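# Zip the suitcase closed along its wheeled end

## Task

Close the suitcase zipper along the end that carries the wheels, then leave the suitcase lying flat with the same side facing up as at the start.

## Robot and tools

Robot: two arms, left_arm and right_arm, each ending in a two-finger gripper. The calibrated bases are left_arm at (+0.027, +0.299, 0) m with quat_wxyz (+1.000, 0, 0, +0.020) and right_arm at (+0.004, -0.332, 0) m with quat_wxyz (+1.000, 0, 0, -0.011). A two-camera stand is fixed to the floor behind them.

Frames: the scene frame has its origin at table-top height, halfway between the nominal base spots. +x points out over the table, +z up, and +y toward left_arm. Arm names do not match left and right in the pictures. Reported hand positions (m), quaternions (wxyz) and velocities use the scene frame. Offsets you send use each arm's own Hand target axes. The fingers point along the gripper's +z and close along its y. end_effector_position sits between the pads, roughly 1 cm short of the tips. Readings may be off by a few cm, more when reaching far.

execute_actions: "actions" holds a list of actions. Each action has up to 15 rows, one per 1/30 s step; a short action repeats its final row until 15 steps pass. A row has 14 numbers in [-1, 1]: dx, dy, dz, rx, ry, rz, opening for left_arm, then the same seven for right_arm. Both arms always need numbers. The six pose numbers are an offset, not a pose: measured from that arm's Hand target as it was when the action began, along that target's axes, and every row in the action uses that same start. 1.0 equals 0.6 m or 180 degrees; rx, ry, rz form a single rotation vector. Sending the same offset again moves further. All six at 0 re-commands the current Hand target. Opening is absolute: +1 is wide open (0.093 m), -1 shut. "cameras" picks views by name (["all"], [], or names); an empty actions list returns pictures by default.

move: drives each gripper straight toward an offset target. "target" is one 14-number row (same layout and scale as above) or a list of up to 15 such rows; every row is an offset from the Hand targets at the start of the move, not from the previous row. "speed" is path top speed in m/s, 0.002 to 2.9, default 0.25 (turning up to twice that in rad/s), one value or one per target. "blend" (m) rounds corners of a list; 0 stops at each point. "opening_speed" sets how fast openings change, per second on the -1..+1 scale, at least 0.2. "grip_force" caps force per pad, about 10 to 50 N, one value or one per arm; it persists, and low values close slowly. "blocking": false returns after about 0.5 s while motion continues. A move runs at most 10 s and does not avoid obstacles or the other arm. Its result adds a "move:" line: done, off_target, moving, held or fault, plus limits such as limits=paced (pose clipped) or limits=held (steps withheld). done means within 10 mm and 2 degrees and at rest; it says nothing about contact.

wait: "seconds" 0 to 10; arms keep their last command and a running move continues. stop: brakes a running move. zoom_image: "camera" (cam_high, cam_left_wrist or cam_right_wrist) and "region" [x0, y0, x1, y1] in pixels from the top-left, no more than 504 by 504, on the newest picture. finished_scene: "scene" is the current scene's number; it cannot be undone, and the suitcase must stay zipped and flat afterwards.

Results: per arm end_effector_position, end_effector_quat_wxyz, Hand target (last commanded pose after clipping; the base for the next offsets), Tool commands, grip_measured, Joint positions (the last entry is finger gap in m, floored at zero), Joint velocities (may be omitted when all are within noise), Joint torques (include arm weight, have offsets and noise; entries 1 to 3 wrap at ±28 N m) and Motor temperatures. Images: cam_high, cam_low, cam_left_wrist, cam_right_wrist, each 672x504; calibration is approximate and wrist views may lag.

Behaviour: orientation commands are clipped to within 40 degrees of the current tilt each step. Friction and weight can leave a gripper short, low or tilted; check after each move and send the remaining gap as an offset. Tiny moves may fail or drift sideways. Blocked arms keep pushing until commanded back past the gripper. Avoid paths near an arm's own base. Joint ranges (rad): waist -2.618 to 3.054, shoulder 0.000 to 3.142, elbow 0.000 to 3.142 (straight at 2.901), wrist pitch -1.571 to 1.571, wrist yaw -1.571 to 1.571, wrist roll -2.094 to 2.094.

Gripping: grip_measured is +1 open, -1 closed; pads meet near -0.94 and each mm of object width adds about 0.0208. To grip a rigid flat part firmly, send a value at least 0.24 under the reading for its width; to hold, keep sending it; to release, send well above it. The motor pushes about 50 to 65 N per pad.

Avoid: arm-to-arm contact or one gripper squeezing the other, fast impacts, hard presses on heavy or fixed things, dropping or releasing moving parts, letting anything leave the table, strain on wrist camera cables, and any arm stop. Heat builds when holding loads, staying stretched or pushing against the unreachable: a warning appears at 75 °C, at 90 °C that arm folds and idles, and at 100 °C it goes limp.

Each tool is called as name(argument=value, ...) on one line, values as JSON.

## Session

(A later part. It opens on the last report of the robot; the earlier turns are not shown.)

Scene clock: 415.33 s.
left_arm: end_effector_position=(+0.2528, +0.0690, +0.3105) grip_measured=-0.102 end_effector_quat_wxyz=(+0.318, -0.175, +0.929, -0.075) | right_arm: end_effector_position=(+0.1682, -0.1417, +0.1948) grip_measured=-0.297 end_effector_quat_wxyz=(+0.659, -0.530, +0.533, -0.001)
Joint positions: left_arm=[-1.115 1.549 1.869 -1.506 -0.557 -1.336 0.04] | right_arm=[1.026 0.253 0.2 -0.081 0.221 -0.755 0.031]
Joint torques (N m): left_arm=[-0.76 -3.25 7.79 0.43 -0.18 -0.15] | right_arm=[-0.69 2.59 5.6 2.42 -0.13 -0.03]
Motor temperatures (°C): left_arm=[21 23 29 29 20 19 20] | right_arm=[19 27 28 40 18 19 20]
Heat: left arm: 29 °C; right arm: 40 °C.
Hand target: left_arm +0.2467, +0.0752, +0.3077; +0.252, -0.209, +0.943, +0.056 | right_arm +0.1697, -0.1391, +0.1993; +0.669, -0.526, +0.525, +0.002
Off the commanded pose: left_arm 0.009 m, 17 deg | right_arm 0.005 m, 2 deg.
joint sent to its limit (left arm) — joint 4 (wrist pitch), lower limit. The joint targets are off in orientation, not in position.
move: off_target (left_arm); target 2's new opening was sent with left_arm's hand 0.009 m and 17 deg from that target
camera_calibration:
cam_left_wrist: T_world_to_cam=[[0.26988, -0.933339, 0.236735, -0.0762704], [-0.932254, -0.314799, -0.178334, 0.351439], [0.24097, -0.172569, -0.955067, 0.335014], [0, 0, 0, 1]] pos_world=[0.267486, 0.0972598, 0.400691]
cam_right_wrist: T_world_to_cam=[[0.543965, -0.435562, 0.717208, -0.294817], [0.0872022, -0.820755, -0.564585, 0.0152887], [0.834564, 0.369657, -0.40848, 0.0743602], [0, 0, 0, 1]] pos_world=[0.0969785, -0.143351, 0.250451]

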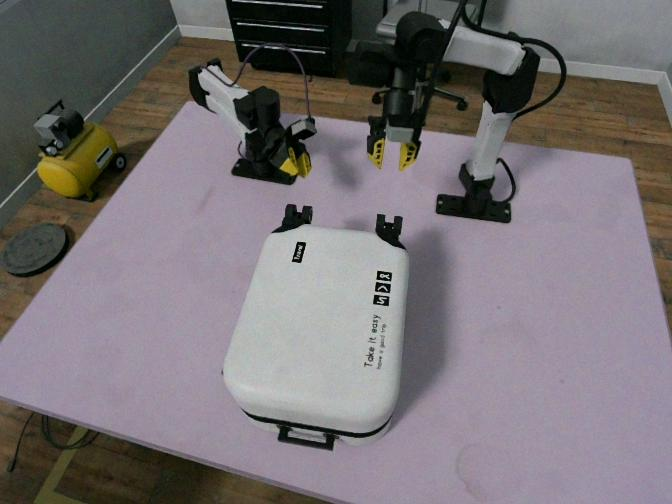

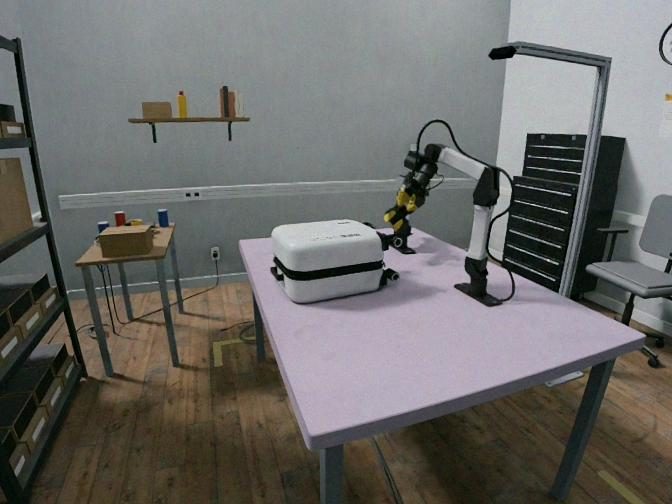

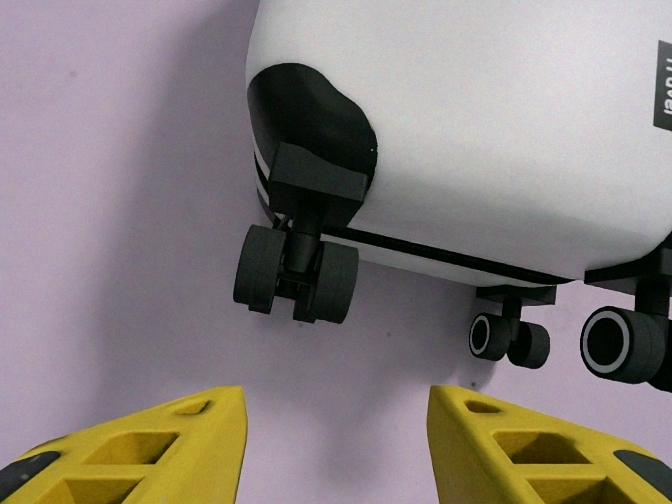

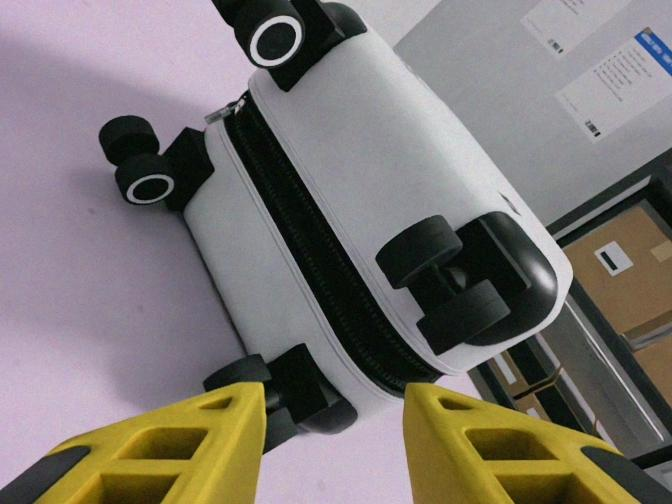

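move(target=[0.015,-0.015,0.13,0,0,0,-0.1,0,0,0,0,0,0,-0.3], speed=0.15, cameras=["cam_left_wrist"])

Scene clock: 426.13 s.
left_arm: end_effector_position=(+0.2857, +0.0682, +0.2477) grip_measured=-0.102 end_effector_quat_wxyz=(+0.271, -0.209, +0.939, +0.019) | right_arm: end_effector_position=(+0.1682, -0.1417, +0.1948) grip_measured=-0.297 end_effector_quat_wxyz=(+0.659, -0.530, +0.533, -0.001)
Joint positions: left_arm=[-1.014 1.721 1.843 -1.508 -0.522 -1.361 0.04] | right_arm=[1.026 0.253 0.2 -0.081 0.221 -0.755 0.031]
Joint torques (N m): left_arm=[0.12 -5.16 4.48 0.11 -0.15 -0.12] | right_arm=[-0.73 2.65 5.64 2.42 -0.11 -0.02]
Heat: left arm: 29 °C; right arm: 44 °C.
Hand target: left_arm +0.2788, +0.0803, +0.2357; +0.252, -0.209, +0.943, +0.056 | right_arm +0.1697, -0.1391, +0.1993; +0.669, -0.526, +0.525, +0.002
Off the commanded pose: left_arm 0.019 m, 5 deg | right_arm 0.005 m, 2 deg.
move: off_target (left_arm)
camera_calibration:
cam_left_wrist: T_world_to_cam=[[0.393415, -0.917106, 0.064348, -0.0647249], [-0.911097, -0.398286, -0.106161, 0.352482], [0.12299, -0.016862, -0.992265, 0.299328], [0, 0, 0, 1]] pos_world=[0.309795, 0.0860762, 0.338597]
Images, in order (width x height): cam_left_wrist 672x504.

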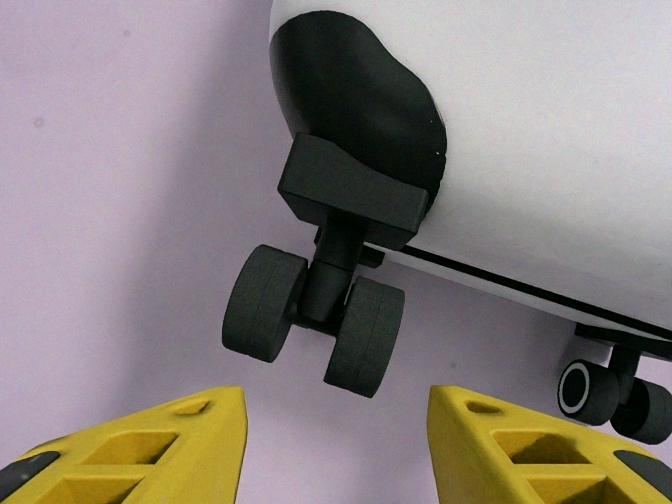

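move(target=[-0.015,-0.008,0.1,0,0,0,-0.1,0,0,0,0,0,0,-0.3], speed=0.08, cameras=["cam_left_wrist"])

Scene clock: 436.97 s.
left_arm: end_effector_position=(+0.3116, +0.0894, +0.2019) grip_measured=-0.102 end_effector_quat_wxyz=(+0.262, -0.206, +0.941, +0.050) | right_arm: end_effector_position=(+0.1682, -0.1417, +0.1948) grip_measured=-0.297 end_effector_quat_wxyz=(+0.659, -0.530, +0.533, -0.001)
Joint positions: left_arm=[-0.912 1.711 1.647 -1.334 -0.515 -1.257 0.04] | right_arm=[1.026 0.253 0.2 -0.081 0.221 -0.755 0.031]
Joint torques (N m): left_arm=[0.83 -5.61 3.18 1.13 -0.09 0.08] | right_arm=[-0.73 2.63 5.63 2.41 -0.12 -0.03]
Motor temperatures (°C): left_arm=[20 24 28 27 20 19 20] | right_arm=[19 23 28 46 18 19 20]
Heat: left arm: 28 °C; right arm: 46 °C.
Hand target: left_arm +0.3150, +0.0918, +0.1882; +0.252, -0.209, +0.943, +0.056 | right_arm +0.1697, -0.1391, +0.1993; +0.669, -0.526, +0.525, +0.002
Off the commanded pose: left_arm 0.014 m, 1 deg | right_arm 0.005 m, 2 deg.
move: off_target (left_arm)
camera_calibration:
cam_left_wrist: T_world_to_cam=[[0.404951, -0.914338, -0.000015499, -0.043341], [-0.909717, -0.402903, -0.100417, 0.378353], [0.0918086, 0.040678, -0.994945, 0.256177], [0, 0, 0, 1]] pos_world=[0.338226, 0.10239, 0.292875]
Images, in order (width x height): cam_left_wrist 672x504.

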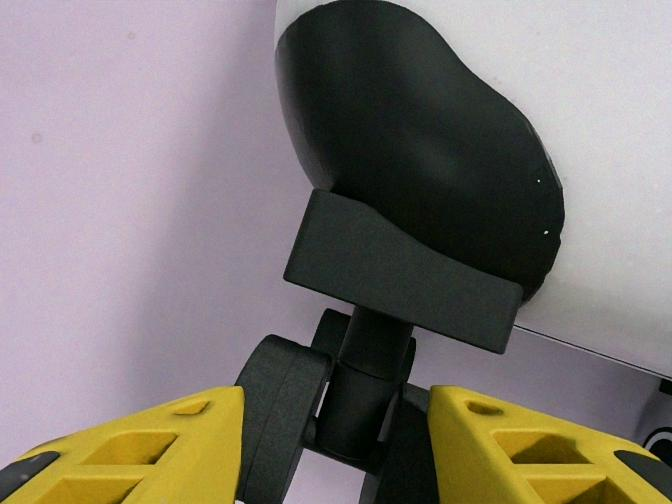

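move(target=[[-0.018,-0.008,0,0,0,0,-0.1,0,0,0,0,0,0,-0.3],[-0.018,-0.008,0.0,0,0,0,-0.3,0,0,0,0,0,0,-0.3],[-0.018,-0.008,0.05,0,0,0,-0.3,0,0,0,0,0,0,-0.3]], speed=0.06, opening_speed=0.5, cameras=["cam_left_wrist","cam_high"])

Scene clock: 449.33 s.
left_arm: end_effector_position=(+0.3249, +0.0968, +0.1972) grip_measured=-0.299 end_effector_quat_wxyz=(+0.267, -0.187, +0.944, +0.047) | right_arm: end_effector_position=(+0.1682, -0.1417, +0.1948) grip_measured=-0.297 end_effector_quat_wxyz=(+0.659, -0.530, +0.533, -0.001)
Joint positions: left_arm=[-0.866 1.693 1.603 -1.259 -0.506 -1.159 0.031] | right_arm=[1.026 0.253 0.2 -0.081 0.221 -0.755 0.031]
Joint torques (N m): left_arm=[2.45 -2.21 2.54 1.7 -0.05 -0.17] | right_arm=[-0.75 2.56 5.64 2.41 -0.13 -0.02]
Heat: left arm: 27 °C; right arm: 48 °C.
Hand target: left_arm +0.3391, +0.0978, +0.1675; +0.252, -0.209, +0.943, +0.056 | right_arm +0.1697, -0.1391, +0.1993; +0.669, -0.526, +0.525, +0.002
Off the commanded pose: left_arm 0.033 m, 3 deg | right_arm 0.005 m, 2 deg.
move: off_target (left_arm); target 2's new opening was sent with left_arm's hand 0.011 m and 2 deg from that target
camera_calibration:
cam_left_wrist: T_world_to_cam=[[0.368708, -0.929542, -0.0024188, -0.0282816], [-0.92414, -0.366283, -0.108636, 0.395899], [0.100096, 0.0422902, -0.994079, 0.247005], [0, 0, 0, 1]] pos_world=[0.35157, 0.108276, 0.288483]
Images, in order (width x height): cam_high 672x504, cam_left_wrist 672x504.

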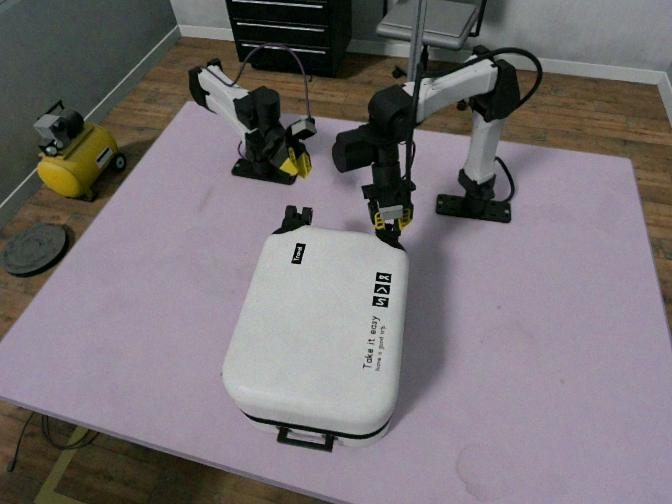

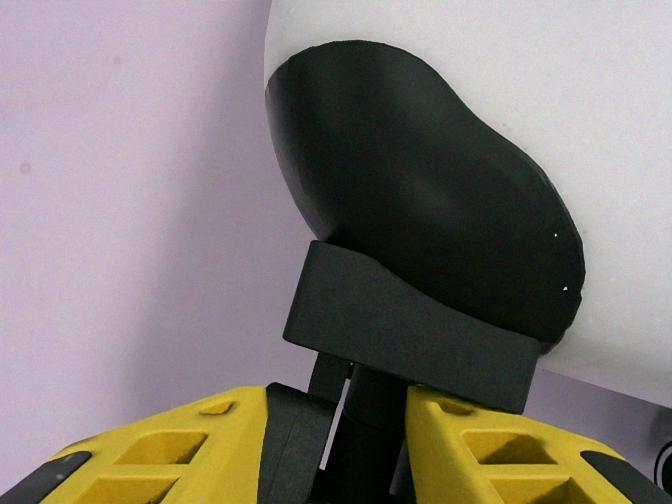

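wait(seconds=0, cameras=["cam_right_wrist"])

zoom_image(camera="cam_right_wrist", region=[90, 0, 330, 180])

Scene clock: 470.80 s.
left_arm: end_effector_position=(+0.3249, +0.0968, +0.1972) grip_measured=-0.299 end_effector_quat_wxyz=(+0.267, -0.187, +0.944, +0.047) | right_arm: end_effector_position=(+0.1682, -0.1417, +0.1948) grip_measured=-0.297 end_effector_quat_wxyz=(+0.659, -0.530, +0.533, -0.001)
Joint positions: left_arm=[-0.866 1.693 1.603 -1.259 -0.506 -1.159 0.031] | right_arm=[1.026 0.253 0.2 -0.081 0.221 -0.755 0.031]
Joint torques (N m): left_arm=[2.51 -2.07 2.39 1.68 -0.07 -0.16] | right_arm=[-0.73 2.58 5.59 2.43 -0.12 -0.02]
Heat: left arm: 28 °C; right arm: 50 °C.
Hand target: left_arm +0.3391, +0.0978, +0.1675; +0.252, -0.209, +0.943, +0.056 | right_arm +0.1697, -0.1391, +0.1992; +0.669, -0.526, +0.525, +0.002
Tool commands: left_gripper/opening=-0.3 right_gripper/opening=-0.3
Off the commanded pose: left_arm 0.033 m, 3 deg | right_arm 0.005 m, 2 deg.
camera_calibration:
cam_right_wrist: T_world_to_cam=[[0.543965, -0.435562, 0.717208, -0.294817], [0.0872022, -0.820755, -0.564585, 0.0152887], [0.834564, 0.369657, -0.40848, 0.0743602], [0, 0, 0, 1]] pos_world=[0.0969785, -0.143351, 0.250451]
Images, in order (width x height): cam_right_wrist 672x504.

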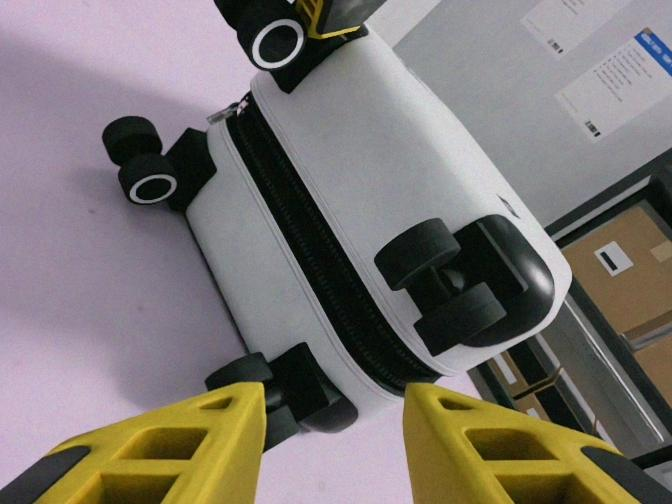

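Scaled by 2.100 from the camera's 672x504 image, which has a finer 960x720 frame.

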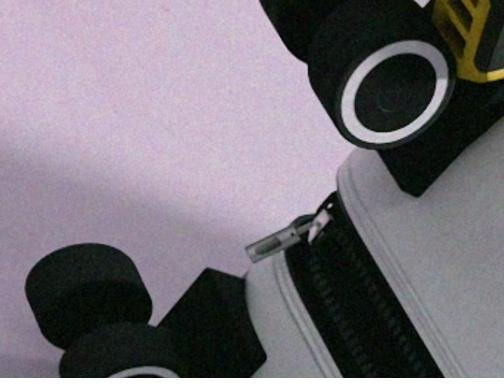

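move(target=[[-0.006,0.01,-0.05,0,0,0,-0.1,0,0,0,0,0,0,-0.3],[-0.017,0.058,-0.265,0,0,0,-0.1,-0.129,-0.129,-0.019,0,0,0,-0.3],[-0.082,0.299,-0.228,0.359,-0.2545,0.231,-0.4,-0.101,-0.186,0.18,0.117,0.426,0.409,-0.1]], speed=0.25, cameras=["cam_right_wrist","cam_left_wrist"])

Scene clock: 509.63 s.
left_arm: end_effector_position=(+0.2413, +0.2495, +0.3022) grip_measured=-0.398 end_effector_quat_wxyz=(+0.602, +0.301, +0.684, -0.283) | right_arm: end_effector_position=(+0.2771, -0.0804, +0.3031) grip_measured=-0.103 end_effector_quat_wxyz=(+0.238, +0.060, +0.968, +0.055)
Joint positions: left_arm=[0.595 0.848 0.894 -1.012 1.429 0.937 0.026] | right_arm=[0.907 1.784 2.173 -1.576 0.318 0.947 0.04]
Joint torques (N m): left_arm=[0.1 0.85 8.73 1.05 0.69 0.17] | right_arm=[-0.68 -6.32 7.01 0.99 0.18 0.12]
Heat: left arm: 28 °C; right arm: 49 °C.
Hand target: left_arm +0.2402, +0.2495, +0.3107; +0.607, +0.309, +0.676, -0.282 | right_arm +0.2802, -0.0795, +0.3089; +0.172, +0.086, +0.981, -0.015
Off the commanded pose: left_arm 0.009 m, 1 deg | right_arm 0.007 m, 12 deg.
joint sent to its limit (right arm) — joint 4 (wrist pitch), lower limit. The joint targets are off in orientation, not in position.
move: off_target (right_arm); target 3's new opening was sent with right_arm's hand 0.007 m and 12 deg from that target
camera_calibration:
cam_left_wrist: T_world_to_cam=[[-0.748901, -0.66263, 0.00834217, 0.344532], [-0.355179, 0.39073, -0.849222, 0.283511], [0.55946, -0.638946, -0.52797, 0.271415], [0, 0, 0, 1]] pos_world=[0.206871, 0.290941, 0.381188]
cam_right_wrist: T_world_to_cam=[[-0.0783265, -0.990597, -0.112175, -0.0257759], [-0.996397, 0.0814582, -0.0236042, 0.326196], [0.0325199, 0.109922, -0.993408, 0.383628], [0, 0, 0, 1]] pos_world=[0.310526, -0.0942741, 0.385907]
Images, in order (width x height): cam_left_wrist 672x504, cam_right_wrist 672x504.

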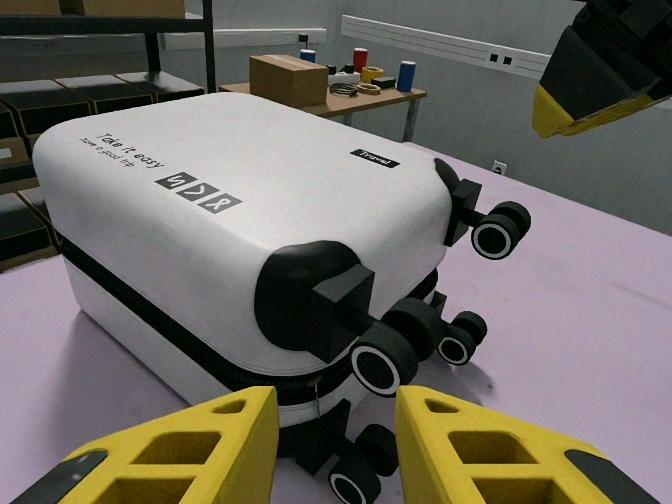

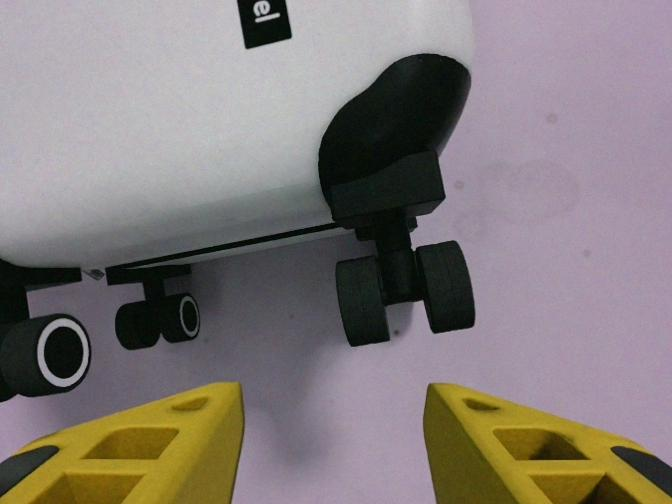

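move(target=[[0.325,0.005,0,0.05,0,0,-0.4,0,-0.015,0.182,0,0,0,-0.1],[0.31,0.044,0.144,0.111,0.001,0,-0.5,0,-0.015,0.182,0,0,0,-0.3],[0.31,0.044,0.144,0.111,0.001,0,-0.5,-0.01,0.093,0.262,0,0,0,-0.3]], speed=[0.2,0.2,0.1], opening_speed=0.5, cameras=["cam_right_wrist","cam_left_wrist"])

Scene clock: 530.03 s.
left_arm: end_effector_position=(+0.3064, +0.2189, +0.1133) grip_measured=-0.498 end_effector_quat_wxyz=(+0.536, +0.403, +0.627, -0.397) | right_arm: end_effector_position=(+0.3197, -0.0892, +0.2009) grip_measured=-0.297 end_effector_quat_wxyz=(+0.168, +0.059, +0.979, -0.095)
Joint positions: left_arm=[0.296 1.619 0.621 -0.343 1.458 1.273 0.021] | right_arm=[0.834 2.029 2.112 -1.579 0.381 0.918 0.031]
Joint torques (N m): left_arm=[-0.92 -6.35 3.66 0.92 0.69 0.05] | right_arm=[0.46 -2.04 4.07 2.22 -0.71 0.48]
Heat: left arm: 27 °C; right arm: 44 °C.
Hand target: left_arm +0.3025, +0.2154, +0.1165; +0.543, +0.410, +0.618, -0.394 | right_arm +0.3482, -0.0348, +0.1632; +0.172, +0.086, +0.981, -0.015
Off the commanded pose: left_arm 0.006 m, 2 deg | right_arm 0.072 m, 10 deg.
move: off_target (right_arm); target 2's new opening was sent with right_arm's hand 0.013 m and 1 deg from that target
camera_calibration:
cam_left_wrist: T_world_to_cam=[[-0.929624, -0.365171, 0.0494906, 0.360202], [-0.230537, 0.471523, -0.851187, 0.102527], [0.287493, -0.802693, -0.522525, 0.234416], [0, 0, 0, 1]] pos_world=[0.291096, 0.271356, 0.191932]
cam_right_wrist: T_world_to_cam=[[-0.131155, -0.973586, 0.186892, -0.0842447], [-0.983074, 0.152053, 0.102204, 0.343627], [-0.127922, -0.170324, -0.977049, 0.304672], [0, 0, 0, 1]] pos_world=[0.365736, -0.082376, 0.278304]
Images, in order (width x height): cam_left_wrist 672x504, cam_right_wrist 672x504.

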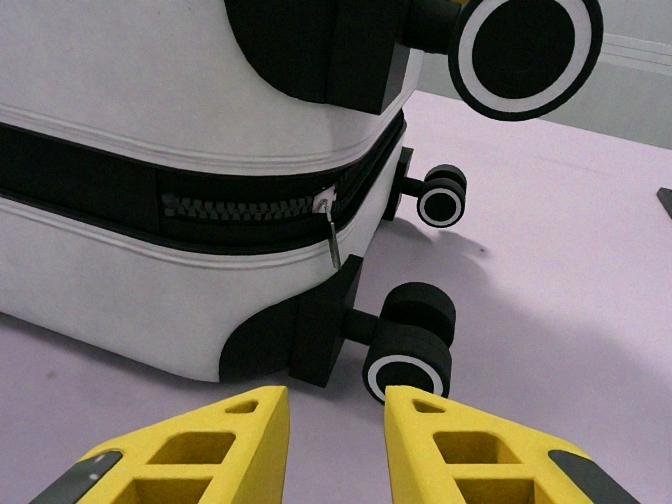

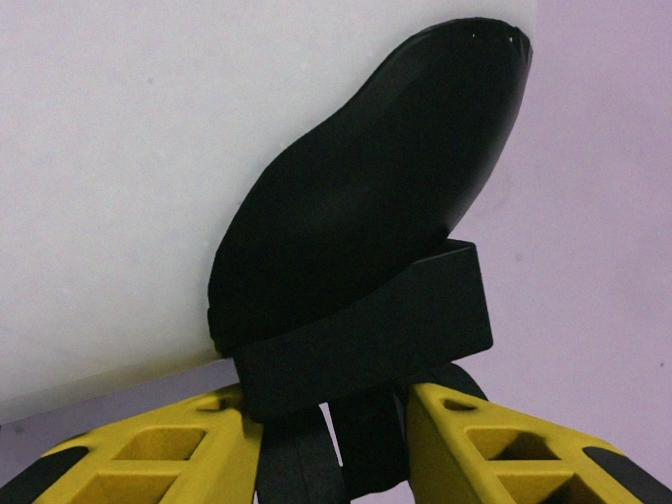

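move(target=[0.013,0.008,0.13,0,0,0,-0.5,0,0,0,0,0,0,-0.3], speed=0.12, cameras=["cam_left_wrist"])

Scene clock: 539.27 s.
left_arm: end_effector_position=(+0.3356, +0.1467, +0.1070) grip_measured=-0.498 end_effector_quat_wxyz=(+0.545, +0.413, +0.613, -0.395) | right_arm: end_effector_position=(+0.3196, -0.0892, +0.2009) grip_measured=-0.297 end_effector_quat_wxyz=(+0.168, +0.059, +0.979, -0.095)
Joint positions: left_arm=[-0.019 1.774 0.398 1.094 1.229 0.231 0.021] | right_arm=[0.834 2.029 2.112 -1.579 0.381 0.918 0.031]
Joint torques (N m): left_arm=[-1.09 -3.78 3.06 2.17 0.12 0.03] | right_arm=[0.44 -1.99 4.3 2.21 -0.7 0.48]
Heat: left arm: 27 °C; right arm: 45 °C.
Hand target: left_arm +0.3335, +0.1449, +0.1009; +0.543, +0.410, +0.618, -0.395 | right_arm +0.3481, -0.0349, +0.1632; +0.172, +0.086, +0.981, -0.015
Off the commanded pose: left_arm 0.007 m, 1 deg | right_arm 0.072 m, 10 deg.
move: off_target (right_arm)
camera_calibration:
cam_left_wrist: T_world_to_cam=[[-0.935805, -0.352011, 0.0189022, 0.364746], [-0.194285, 0.470271, -0.860871, 0.127053], [0.294147, -0.80928, -0.508472, 0.162003], [0, 0, 0, 1]] pos_world=[0.318363, 0.199751, 0.184856]
Images, in order (width x height): cam_left_wrist 672x504.

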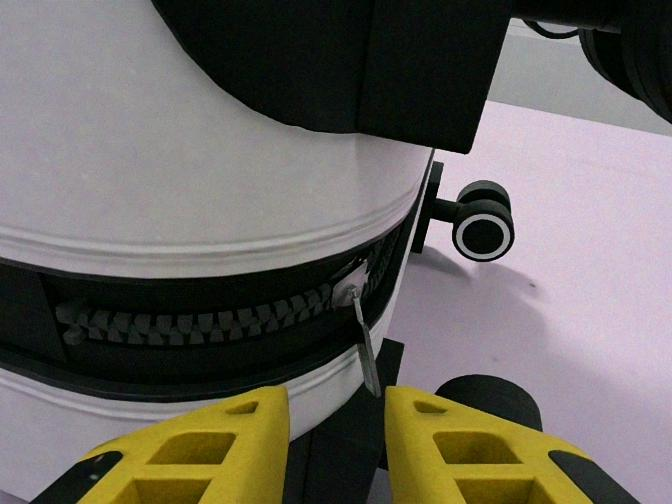

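move(target=[[0.006,-0.013,0.005,0,0,0,-0.5,0,0,0,0,0,0,-0.3],[0.006,-0.013,0.058,0,0,0,-0.5,0,0,0,0,0,0,-0.3],[0.006,-0.013,0.058,0,0,0,-0.82,0,0,0,0,0,0,-0.3]], speed=0.08, opening_speed=0.6, cameras=["cam_left_wrist"])

zoom_image(camera="cam_left_wrist", region=[200, 280, 480, 500])

Scene clock: 549.47 s.
left_arm: end_effector_position=(+0.3333, +0.1133, +0.0951) grip_measured=-0.818 end_effector_quat_wxyz=(+0.541, +0.408, +0.619, -0.397) | right_arm: end_effector_position=(+0.3252, -0.0889, +0.2005) grip_measured=-0.297 end_effector_quat_wxyz=(+0.178, +0.060, +0.977, -0.101)
Joint positions: left_arm=[-0.154 1.86 0.38 1.262 1.092 0.145 0.006] | right_arm=[0.834 2.043 2.126 -1.575 0.406 0.918 0.031]
Joint torques (N m): left_arm=[-1.22 -3.9 5.26 2.14 0.07 0.02] | right_arm=[0.53 -2.65 4.3 2.12 -0.92 0.5]
Heat: left arm: 28 °C; right arm: 46 °C.
Hand target: left_arm +0.3381, +0.1100, +0.0942; +0.543, +0.410, +0.618, -0.394 | right_arm +0.3481, -0.0347, +0.1631; +0.172, +0.086, +0.981, -0.015
Off the commanded pose: left_arm 0.006 m, 0 deg | right_arm 0.070 m, 10 deg.
move: off_target (right_arm); target 3's new opening was sent with left_arm's hand 0.011 m and 1 deg from that target
camera_calibration:
cam_left_wrist: T_world_to_cam=[[-0.933666, -0.356622, 0.0329862, 0.349589], [-0.209924, 0.470315, -0.857167, 0.136832], [0.290171, -0.807233, -0.513981, 0.13111], [0, 0, 0, 1]] pos_world=[0.317079, 0.166153, 0.173144]
Images, in order (width x height): cam_left_wrist 672x504.

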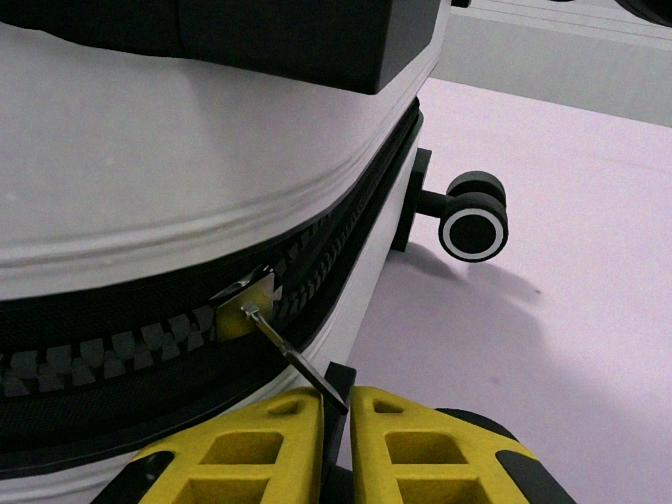

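Scaled by 1.800 from the camera's 672x504 image, which has a finer 960x720 frame.

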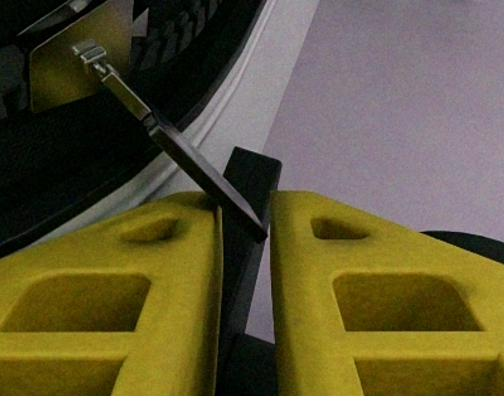

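move(target=[[0,0,-0.005,0,0,0,-0.6,0,0,0,0,0,0,-0.3],[-0.008,0.022,0.003,0,0,0,-0.6,0,0,0,0,0,0,-0.3],[-0.008,0.022,0.012,0,0,0,-0.88,0,0,0,0,0,0,-0.3]], speed=0.06, opening_speed=0.6, cameras=["cam_left_wrist"])

zoom_image(camera="cam_left_wrist", region=[200, 280, 480, 500])

Scene clock: 558.70 s.
left_arm: end_effector_position=(+0.3468, +0.1097, +0.0983) grip_measured=-0.878 end_effector_quat_wxyz=(+0.539, +0.410, +0.618, -0.399) | right_arm: end_effector_position=(+0.3339, -0.0844, +0.2010) grip_measured=-0.297 end_effector_quat_wxyz=(+0.196, +0.067, +0.974, -0.096)
Joint positions: left_arm=[-0.16 1.874 0.441 1.215 1.094 0.142 0.003] | right_arm=[0.834 2.052 2.131 -1.541 0.427 0.926 0.031]
Joint torques (N m): left_arm=[-1.09 -4.22 5.59 2.09 0.07 0.01] | right_arm=[0.57 -3.19 4.23 1.88 -1.09 0.42]
Heat: left arm: 28 °C; right arm: 46 °C.
Hand target: left_arm +0.3532, +0.1076, +0.0976; +0.543, +0.410, +0.618, -0.395 | right_arm +0.3481, -0.0348, +0.1633; +0.172, +0.086, +0.981, -0.015
Off the commanded pose: left_arm 0.007 m, 1 deg | right_arm 0.064 m, 10 deg.
move: off_target (right_arm); target 3's new opening was sent with left_arm's hand 0.011 m and 1 deg from that target
camera_calibration:
cam_left_wrist: T_world_to_cam=[[-0.935907, -0.350494, 0.0351076, 0.360624], [-0.208347, 0.470448, -0.857479, 0.14369], [0.284025, -0.809835, -0.51332, 0.128361], [0, 0, 0, 1]] pos_world=[0.33099, 0.162749, 0.176441]
Images, in order (width x height): cam_left_wrist 672x504.

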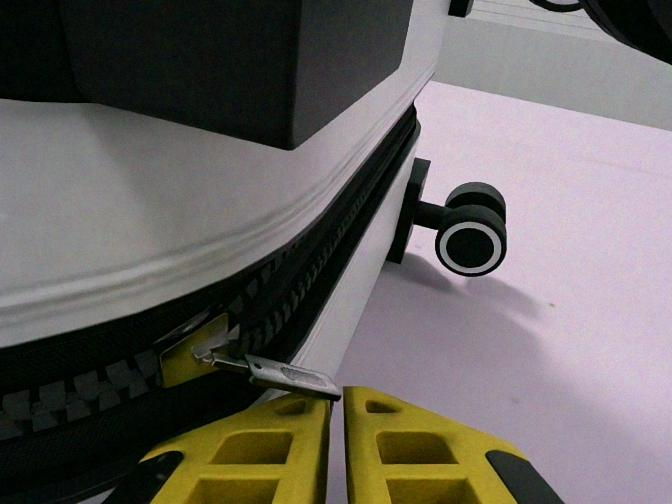

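Scaled by 1.800 from the camera's 672x504 image, which has a finer 960x720 frame.

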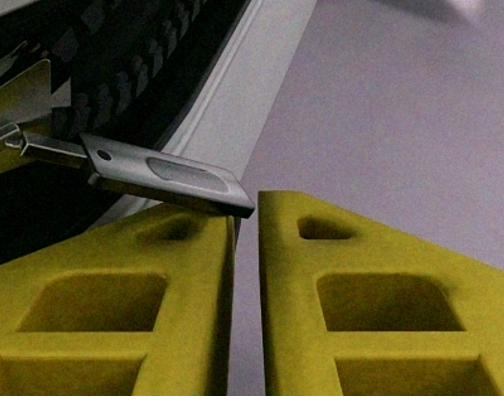

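move(target=[[-0.008,-0.01,-0.05,0,0,0,-0.5,0,0,0,0,0,0,-0.3],[0.003,0.0,-0.085,-0.138,-0.006,-0.014,-0.5,0,0,0,0,0,0,-0.3]], speed=0.1, cameras=["cam_left_wrist"])

zoom_image(camera="cam_left_wrist", region=[200, 200, 480, 420])

Scene clock: 578.43 s.
left_arm: end_effector_position=(+0.3363, +0.1550, +0.0926) grip_measured=-0.502 end_effector_quat_wxyz=(+0.601, +0.266, +0.702, -0.276) | right_arm: end_effector_position=(+0.3370, -0.0810, +0.2015) grip_measured=-0.297 end_effector_quat_wxyz=(+0.203, +0.072, +0.973, -0.087)
Joint positions: left_arm=[-0.169 1.759 0.151 1.447 0.658 0.031 0.021] | right_arm=[0.834 2.052 2.131 -1.52 0.426 0.933 0.031]
Joint torques (N m): left_arm=[-1.13 -5.59 2.18 2.77 -0.04 -0.01] | right_arm=[0.64 -3.32 3.96 1.79 -1.07 0.34]
Heat: left arm: 28 °C; right arm: 47 °C.
Hand target: left_arm +0.3354, +0.1553, +0.1009; +0.615, +0.266, +0.692, -0.268 | right_arm +0.3481, -0.0348, +0.1633; +0.172, +0.086, +0.981, -0.015
Off the commanded pose: left_arm 0.008 m, 2 deg | right_arm 0.061 m, 9 deg.
move: off_target (right_arm)
camera_calibration:
cam_left_wrist: T_world_to_cam=[[-0.701844, -0.710531, 0.050605, 0.342526], [-0.412307, 0.347279, -0.842259, 0.20153], [0.580877, -0.611999, -0.536692, 0.0367757], [0, 0, 0, 1]] pos_world=[0.302129, 0.195895, 0.172144]
Images, in order (width x height): cam_left_wrist 672x504.

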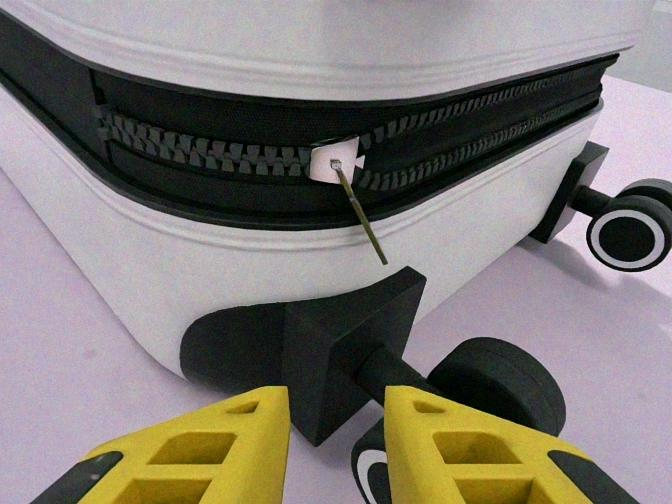

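Scaled by 1.800 from the camera's 672x504 image, which has a finer 960x720 frame.

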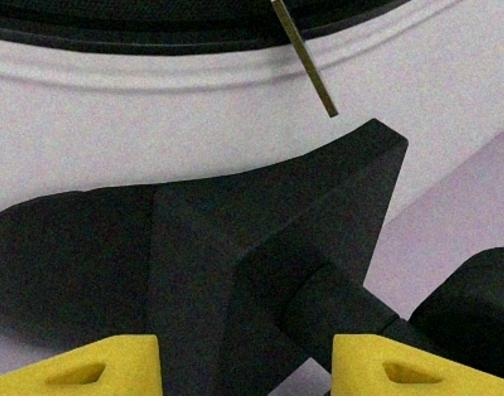

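move(target=[-0.033,-0.012,0.033,0,0,0,-0.5,0,0,0,0,0,0,-0.3], speed=0.1, cameras=["cam_left_wrist","cam_high"])

Scene clock: 593.70 s.
left_arm: end_effector_position=(+0.3405, +0.1367, +0.1092) grip_measured=-0.502 end_effector_quat_wxyz=(+0.604, +0.268, +0.699, -0.274) | right_arm: end_effector_position=(+0.3370, -0.0810, +0.2015) grip_measured=-0.297 end_effector_quat_wxyz=(+0.203, +0.072, +0.973, -0.087)
Joint positions: left_arm=[-0.257 1.646 0.189 1.314 0.571 0.018 0.021] | right_arm=[0.834 2.052 2.131 -1.52 0.426 0.933 0.031]
Joint torques (N m): left_arm=[-1.03 -5.65 5.68 2.25 -0.08 -0.05] | right_arm=[0.55 -3.29 3.96 1.79 -1.1 0.35]
Heat: left arm: 31 °C; right arm: 47 °C.
Hand target: left_arm +0.3463, +0.1355, +0.1189; +0.615, +0.266, +0.692, -0.268 | right_arm +0.3481, -0.0348, +0.1633; +0.172, +0.086, +0.981, -0.015
Off the commanded pose: left_arm 0.011 m, 2 deg | right_arm 0.061 m, 9 deg.
move: off_target (left_arm, right_arm)
camera_calibration:
cam_left_wrist: T_world_to_cam=[[-0.702641, -0.71023, 0.0432216, 0.332655], [-0.403908, 0.34811, -0.845977, 0.221077], [0.585793, -0.611876, -0.531465, 0.02973], [0, 0, 0, 1]] pos_world=[0.305616, 0.177494, 0.188448]
Images, in order (width x height): cam_high 672x504, cam_left_wrist 672x504.

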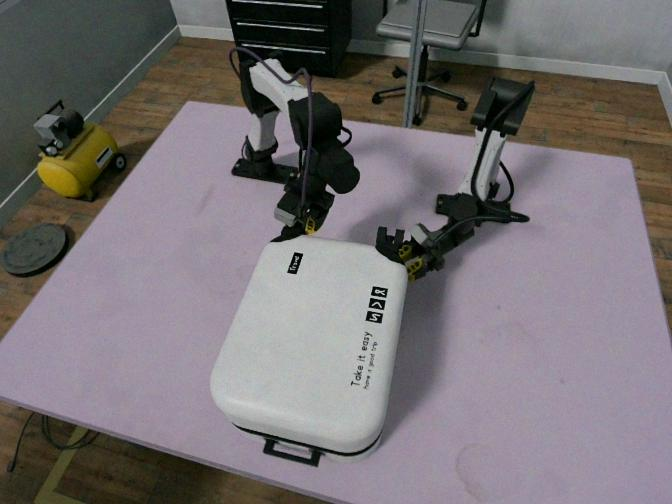

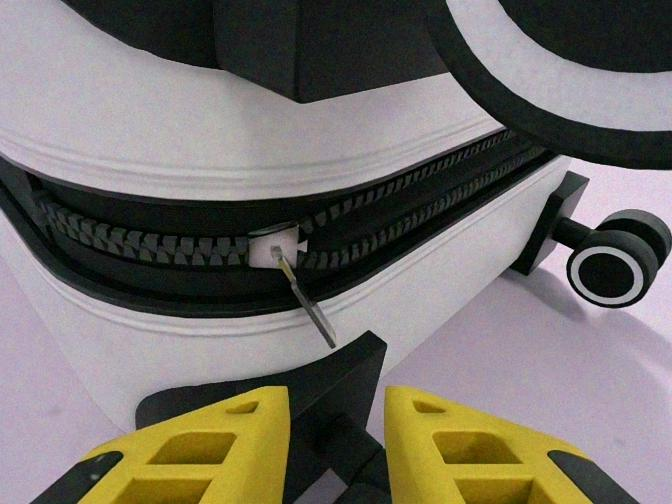

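move(target=[[-0.022,0.012,0,0,0,0,-0.5,0,0,0,0,0,0,-0.3],[-0.022,0.012,0.042,0,0,0,-0.5,0,0,0,0,0,0,-0.3],[-0.022,0.012,0.042,0,0,0,-0.8,0,0,0,0,0,0,-0.3]], speed=0.08, opening_speed=0.6, cameras=["cam_left_wrist"])

zoom_image(camera="cam_left_wrist", region=[200, 280, 480, 500])

Scene clock: 619.20 s.
left_arm: end_effector_position=(+0.3620, +0.1247, +0.1264) grip_measured=-0.798 end_effector_quat_wxyz=(+0.609, +0.271, +0.693, -0.275) | right_arm: end_effector_position=(+0.3370, -0.0810, +0.2015) grip_measured=-0.297 end_effector_quat_wxyz=(+0.203, +0.072, +0.973, -0.087)
Joint positions: left_arm=[-0.285 1.623 0.294 1.204 0.547 0.014 0.007] | right_arm=[0.834 2.052 2.131 -1.52 0.426 0.933 0.031]
Joint torques (N m): left_arm=[-1.29 -2.73 7.15 2.44 -0.1 -0.05] | right_arm=[0.57 -3.29 4.03 1.79 -1.08 0.34]
Motor temperatures (°C): left_arm=[20 25 26 32 19 19 19] | right_arm=[19 21 28 47 20 19 20]
Heat: left arm: 32 °C; right arm: 47 °C.
Hand target: left_arm +0.3706, +0.1226, +0.1294; +0.616, +0.266, +0.692, -0.268 | right_arm +0.3481, -0.0348, +0.1633; +0.172, +0.086, +0.981, -0.015
Off the commanded pose: left_arm 0.009 m, 1 deg | right_arm 0.061 m, 9 deg.
move: off_target (right_arm)
camera_calibration:
cam_left_wrist: T_world_to_cam=[[-0.70643, -0.706952, 0.0342893, 0.34062], [-0.388661, 0.346975, -0.853552, 0.24404], [0.591522, -0.616302, -0.519878, 0.0160165], [0, 0, 0, 1]] pos_world=[0.325999, 0.165997, 0.204948]
Images, in order (width x height): cam_left_wrist 672x504.

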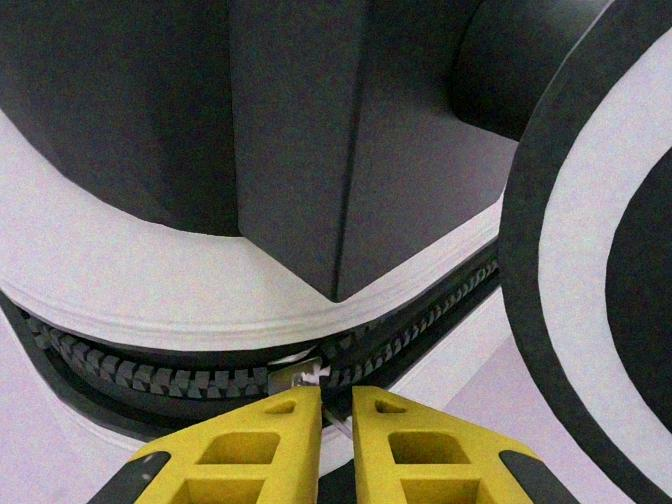

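Scaled by 1.800 from the camera's 672x504 image, which has a finer 960x720 frame.

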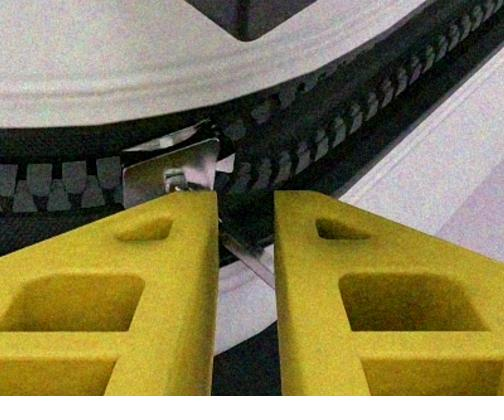

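move(target=[[0,0,-0.05,0,0,0,-0.4,0,0,0,0,0,0,-0.3],[0.015,0,-0.05,0,0,0,-0.4,0,0,0,0,0,0,-0.3]], speed=0.08, opening_speed=0.8, cameras=["cam_left_wrist"])

zoom_image(camera="cam_left_wrist", region=[200, 280, 480, 500])

Scene clock: 625.80 s.
left_arm: end_effector_position=(+0.3511, +0.1419, +0.1281) grip_measured=-0.402 end_effector_quat_wxyz=(+0.617, +0.263, +0.691, -0.269) | right_arm: end_effector_position=(+0.3370, -0.0810, +0.2015) grip_measured=-0.297 end_effector_quat_wxyz=(+0.203, +0.072, +0.973, -0.087)
Joint positions: left_arm=[-0.232 1.574 0.229 1.233 0.581 0.014 0.026] | right_arm=[0.834 2.052 2.131 -1.52 0.426 0.933 0.031]
Joint torques (N m): left_arm=[0.18 -2.55 3.55 2.57 0.23 0.02] | right_arm=[0.55 -3.32 3.9 1.78 -1.1 0.33]
Heat: left arm: 32 °C; right arm: 47 °C.
Hand target: left_arm +0.3484, +0.1438, +0.1233; +0.615, +0.266, +0.692, -0.268 | right_arm +0.3481, -0.0348, +0.1633; +0.172, +0.086, +0.981, -0.015
Off the commanded pose: left_arm 0.006 m, 0 deg | right_arm 0.061 m, 9 deg.
move: off_target (right_arm)
camera_calibration:
cam_left_wrist: T_world_to_cam=[[-0.692461, -0.720805, 0.0306271, 0.342596], [-0.385072, 0.333365, -0.860574, 0.236795], [0.610096, -0.607708, -0.508404, 0.0246943], [0, 0, 0, 1]] pos_world=[0.313352, 0.183013, 0.205841]
Images, in order (width x height): cam_left_wrist 672x504.

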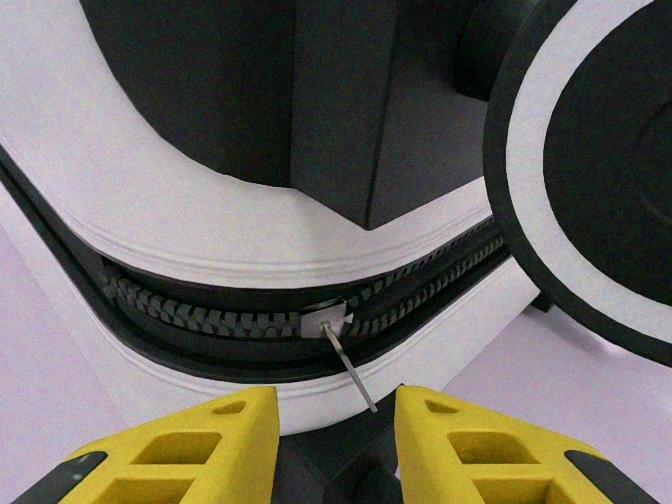

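Scaled by 1.800 from the camera's 672x504 image, which has a finer 960x720 frame.

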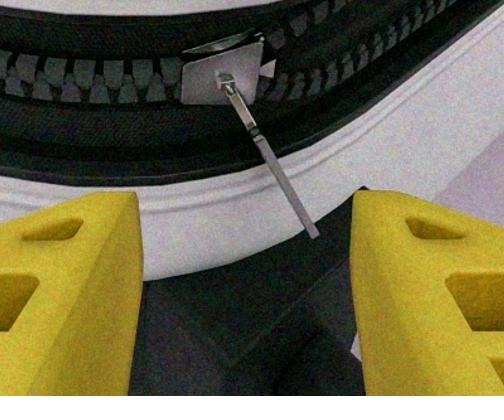

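move(target=[[0.006,-0.005,0.036,0.02,0,0.06,-0.4,0,0,0,0,0,0,-0.3],[0.006,-0.005,0.036,0.02,0,0.06,-0.84,0,0,0,0,0,0,-0.3]], speed=0.06, opening_speed=0.6, cameras=["cam_left_wrist"])

zoom_image(camera="cam_left_wrist", region=[200, 280, 480, 500])

Scene clock: 636.10 s.
left_arm: end_effector_position=(+0.3583, +0.1344, +0.1145) grip_measured=-0.838 end_effector_quat_wxyz=(+0.624, +0.326, +0.671, -0.234) | right_arm: end_effector_position=(+0.3370, -0.0810, +0.2015) grip_measured=-0.297 end_effector_quat_wxyz=(+0.203, +0.072, +0.973, -0.087)
Joint positions: left_arm=[-0.237 1.678 0.268 1.272 0.61 0.173 0.005] | right_arm=[0.834 2.052 2.131 -1.52 0.426 0.933 0.031]
Joint torques (N m): left_arm=[-1.52 -3.02 6.63 2.42 0.29 0.36] | right_arm=[0.54 -3.32 3.95 1.78 -1.08 0.33]
Heat: left arm: 33 °C; right arm: 46 °C.
Hand target: left_arm +0.3613, +0.1268, +0.1177; +0.629, +0.349, +0.655, -0.230 | right_arm +0.3481, -0.0348, +0.1633; +0.172, +0.086, +0.981, -0.015
Off the commanded pose: left_arm 0.009 m, 3 deg | right_arm 0.061 m, 9 deg.
move: off_target (left_arm, right_arm); target 2's new opening was sent with left_arm's hand 0.009 m and 3 deg from that target
camera_calibration:
cam_left_wrist: T_world_to_cam=[[-0.724479, -0.680604, -0.109127, 0.364686], [-0.29191, 0.446359, -0.845903, 0.180145], [0.624435, -0.580984, -0.522053, 0.0016046], [0, 0, 0, 1]] pos_world=[0.315792, 0.168729, 0.19302]
Images, in order (width x height): cam_left_wrist 672x504.

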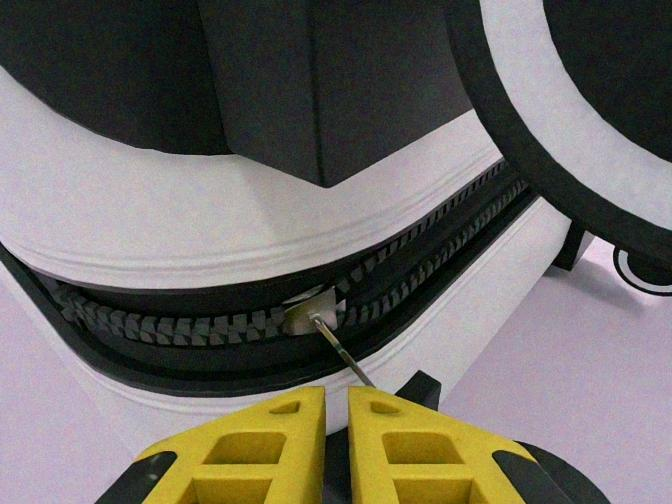

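Scaled by 1.800 from the camera's 672x504 image, which has a finer 960x720 frame.

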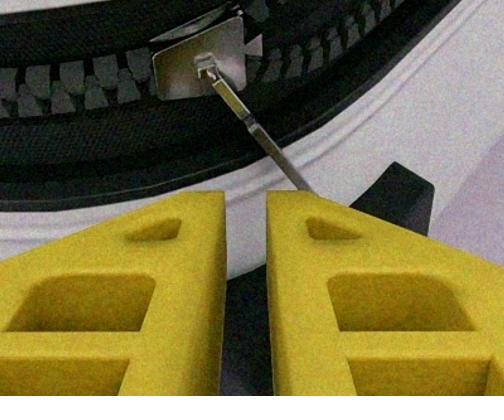

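move(target=[[0,0,-0.045,0,0,0,-0.4,0,0,0,0,0,0,-0.3],[0,-0.01,-0.045,-0.02,0,-0.2,-0.4,0,0,0,0,0,0,-0.3]], speed=0.1, opening_speed=0.8, cameras=["cam_left_wrist"])

zoom_image(camera="cam_left_wrist", region=[200, 280, 480, 500])

Scene clock: 645.17 s.
left_arm: end_effector_position=(+0.3416, +0.1421, +0.1201) grip_measured=-0.402 end_effector_quat_wxyz=(+0.537, +0.115, +0.735, -0.398) | right_arm: end_effector_position=(+0.3370, -0.0810, +0.2015) grip_measured=-0.297 end_effector_quat_wxyz=(+0.203, +0.072, +0.973, -0.087)
Joint positions: left_arm=[-0.227 1.582 0.196 1.255 0.602 -0.408 0.026] | right_arm=[0.834 2.052 2.131 -1.52 0.426 0.933 0.031]
Joint torques (N m): left_arm=[-1.2 -5.44 3.17 2.29 -0.07 0.03] | right_arm=[0.59 -3.26 4.03 1.79 -1.08 0.35]
Heat: left arm: 33 °C; right arm: 46 °C.
Hand target: left_arm +0.3389, +0.1429, +0.1197; +0.538, +0.110, +0.738, -0.393 | right_arm +0.3481, -0.0348, +0.1633; +0.172, +0.086, +0.981, -0.015
Off the commanded pose: left_arm 0.003 m, 1 deg | right_arm 0.061 m, 9 deg.
move: off_target (right_arm)
camera_calibration:
cam_left_wrist: T_world_to_cam=[[-0.597979, -0.665658, 0.446454, 0.246396], [-0.649424, 0.0759308, -0.756626, 0.340612], [0.469754, -0.742384, -0.477699, 0.0899929], [0, 0, 0, 1]] pos_world=[0.326267, 0.204962, 0.190701]
Images, in order (width x height): cam_left_wrist 672x504.

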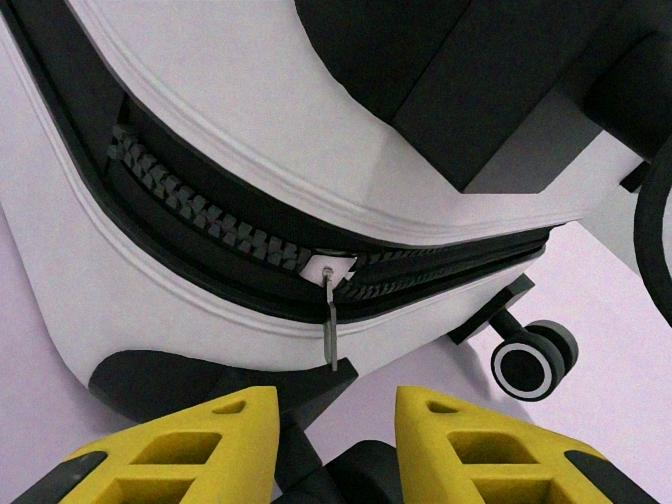

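Scaled by 1.800 from the camera's 672x504 image, which has a finer 960x720 frame.

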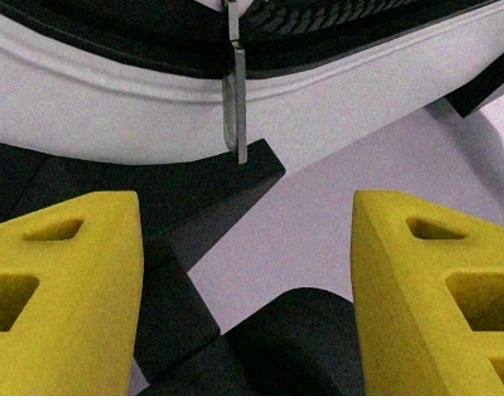

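move(target=[[-0.013,0.004,0,0,0,0,-0.5,0,0,0,0,0,0,-0.3],[-0.013,0.004,0.055,0,0,0,-0.5,0,0,0,0,0,0,-0.3],[-0.013,0.004,0.055,0,0,0,-0.82,0,0,0,0,0,0,-0.3]], speed=0.06, opening_speed=0.6, cameras=["cam_left_wrist"])

zoom_image(camera="cam_left_wrist", region=[200, 280, 480, 500])

Scene clock: 654.23 s.
left_arm: end_effector_position=(+0.3590, +0.1250, +0.1160) grip_measured=-0.819 end_effector_quat_wxyz=(+0.525, +0.111, +0.744, -0.397) | right_arm: end_effector_position=(+0.3370, -0.0810, +0.2015) grip_measured=-0.297 end_effector_quat_wxyz=(+0.203, +0.072, +0.973, -0.087)
Joint positions: left_arm=[-0.288 1.641 0.282 1.203 0.543 -0.418 0.006] | right_arm=[0.834 2.052 2.131 -1.52 0.426 0.933 0.031]
Joint torques (N m): left_arm=[-1.13 -3.17 6.58 2.63 -0.07 0.02] | right_arm=[0.57 -3.28 3.97 1.79 -1.06 0.35]
Heat: left arm: 33 °C; right arm: 46 °C.
Hand target: left_arm +0.3667, +0.1235, +0.1217; +0.538, +0.110, +0.738, -0.393 | right_arm +0.3481, -0.0348, +0.1633; +0.172, +0.086, +0.981, -0.015
Off the commanded pose: left_arm 0.010 m, 2 deg | right_arm 0.061 m, 9 deg.
move: off_target (right_arm)
camera_calibration:
cam_left_wrist: T_world_to_cam=[[-0.584763, -0.668252, 0.459882, 0.241173], [-0.672167, 0.0817733, -0.73587, 0.355158], [0.454141, -0.739427, -0.496995, 0.0745625], [0, 0, 0, 1]] pos_world=[0.345893, 0.187255, 0.187496]
Images, in order (width x height): cam_left_wrist 672x504.

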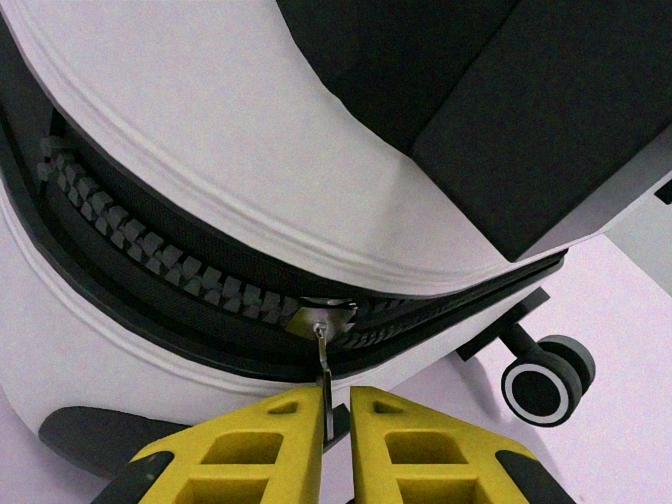

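Scaled by 1.800 from the camera's 672x504 image, which has a finer 960x720 frame.

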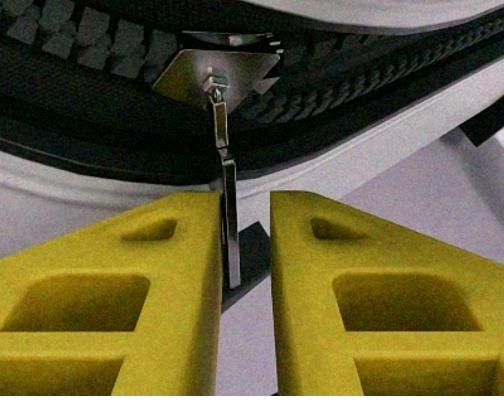

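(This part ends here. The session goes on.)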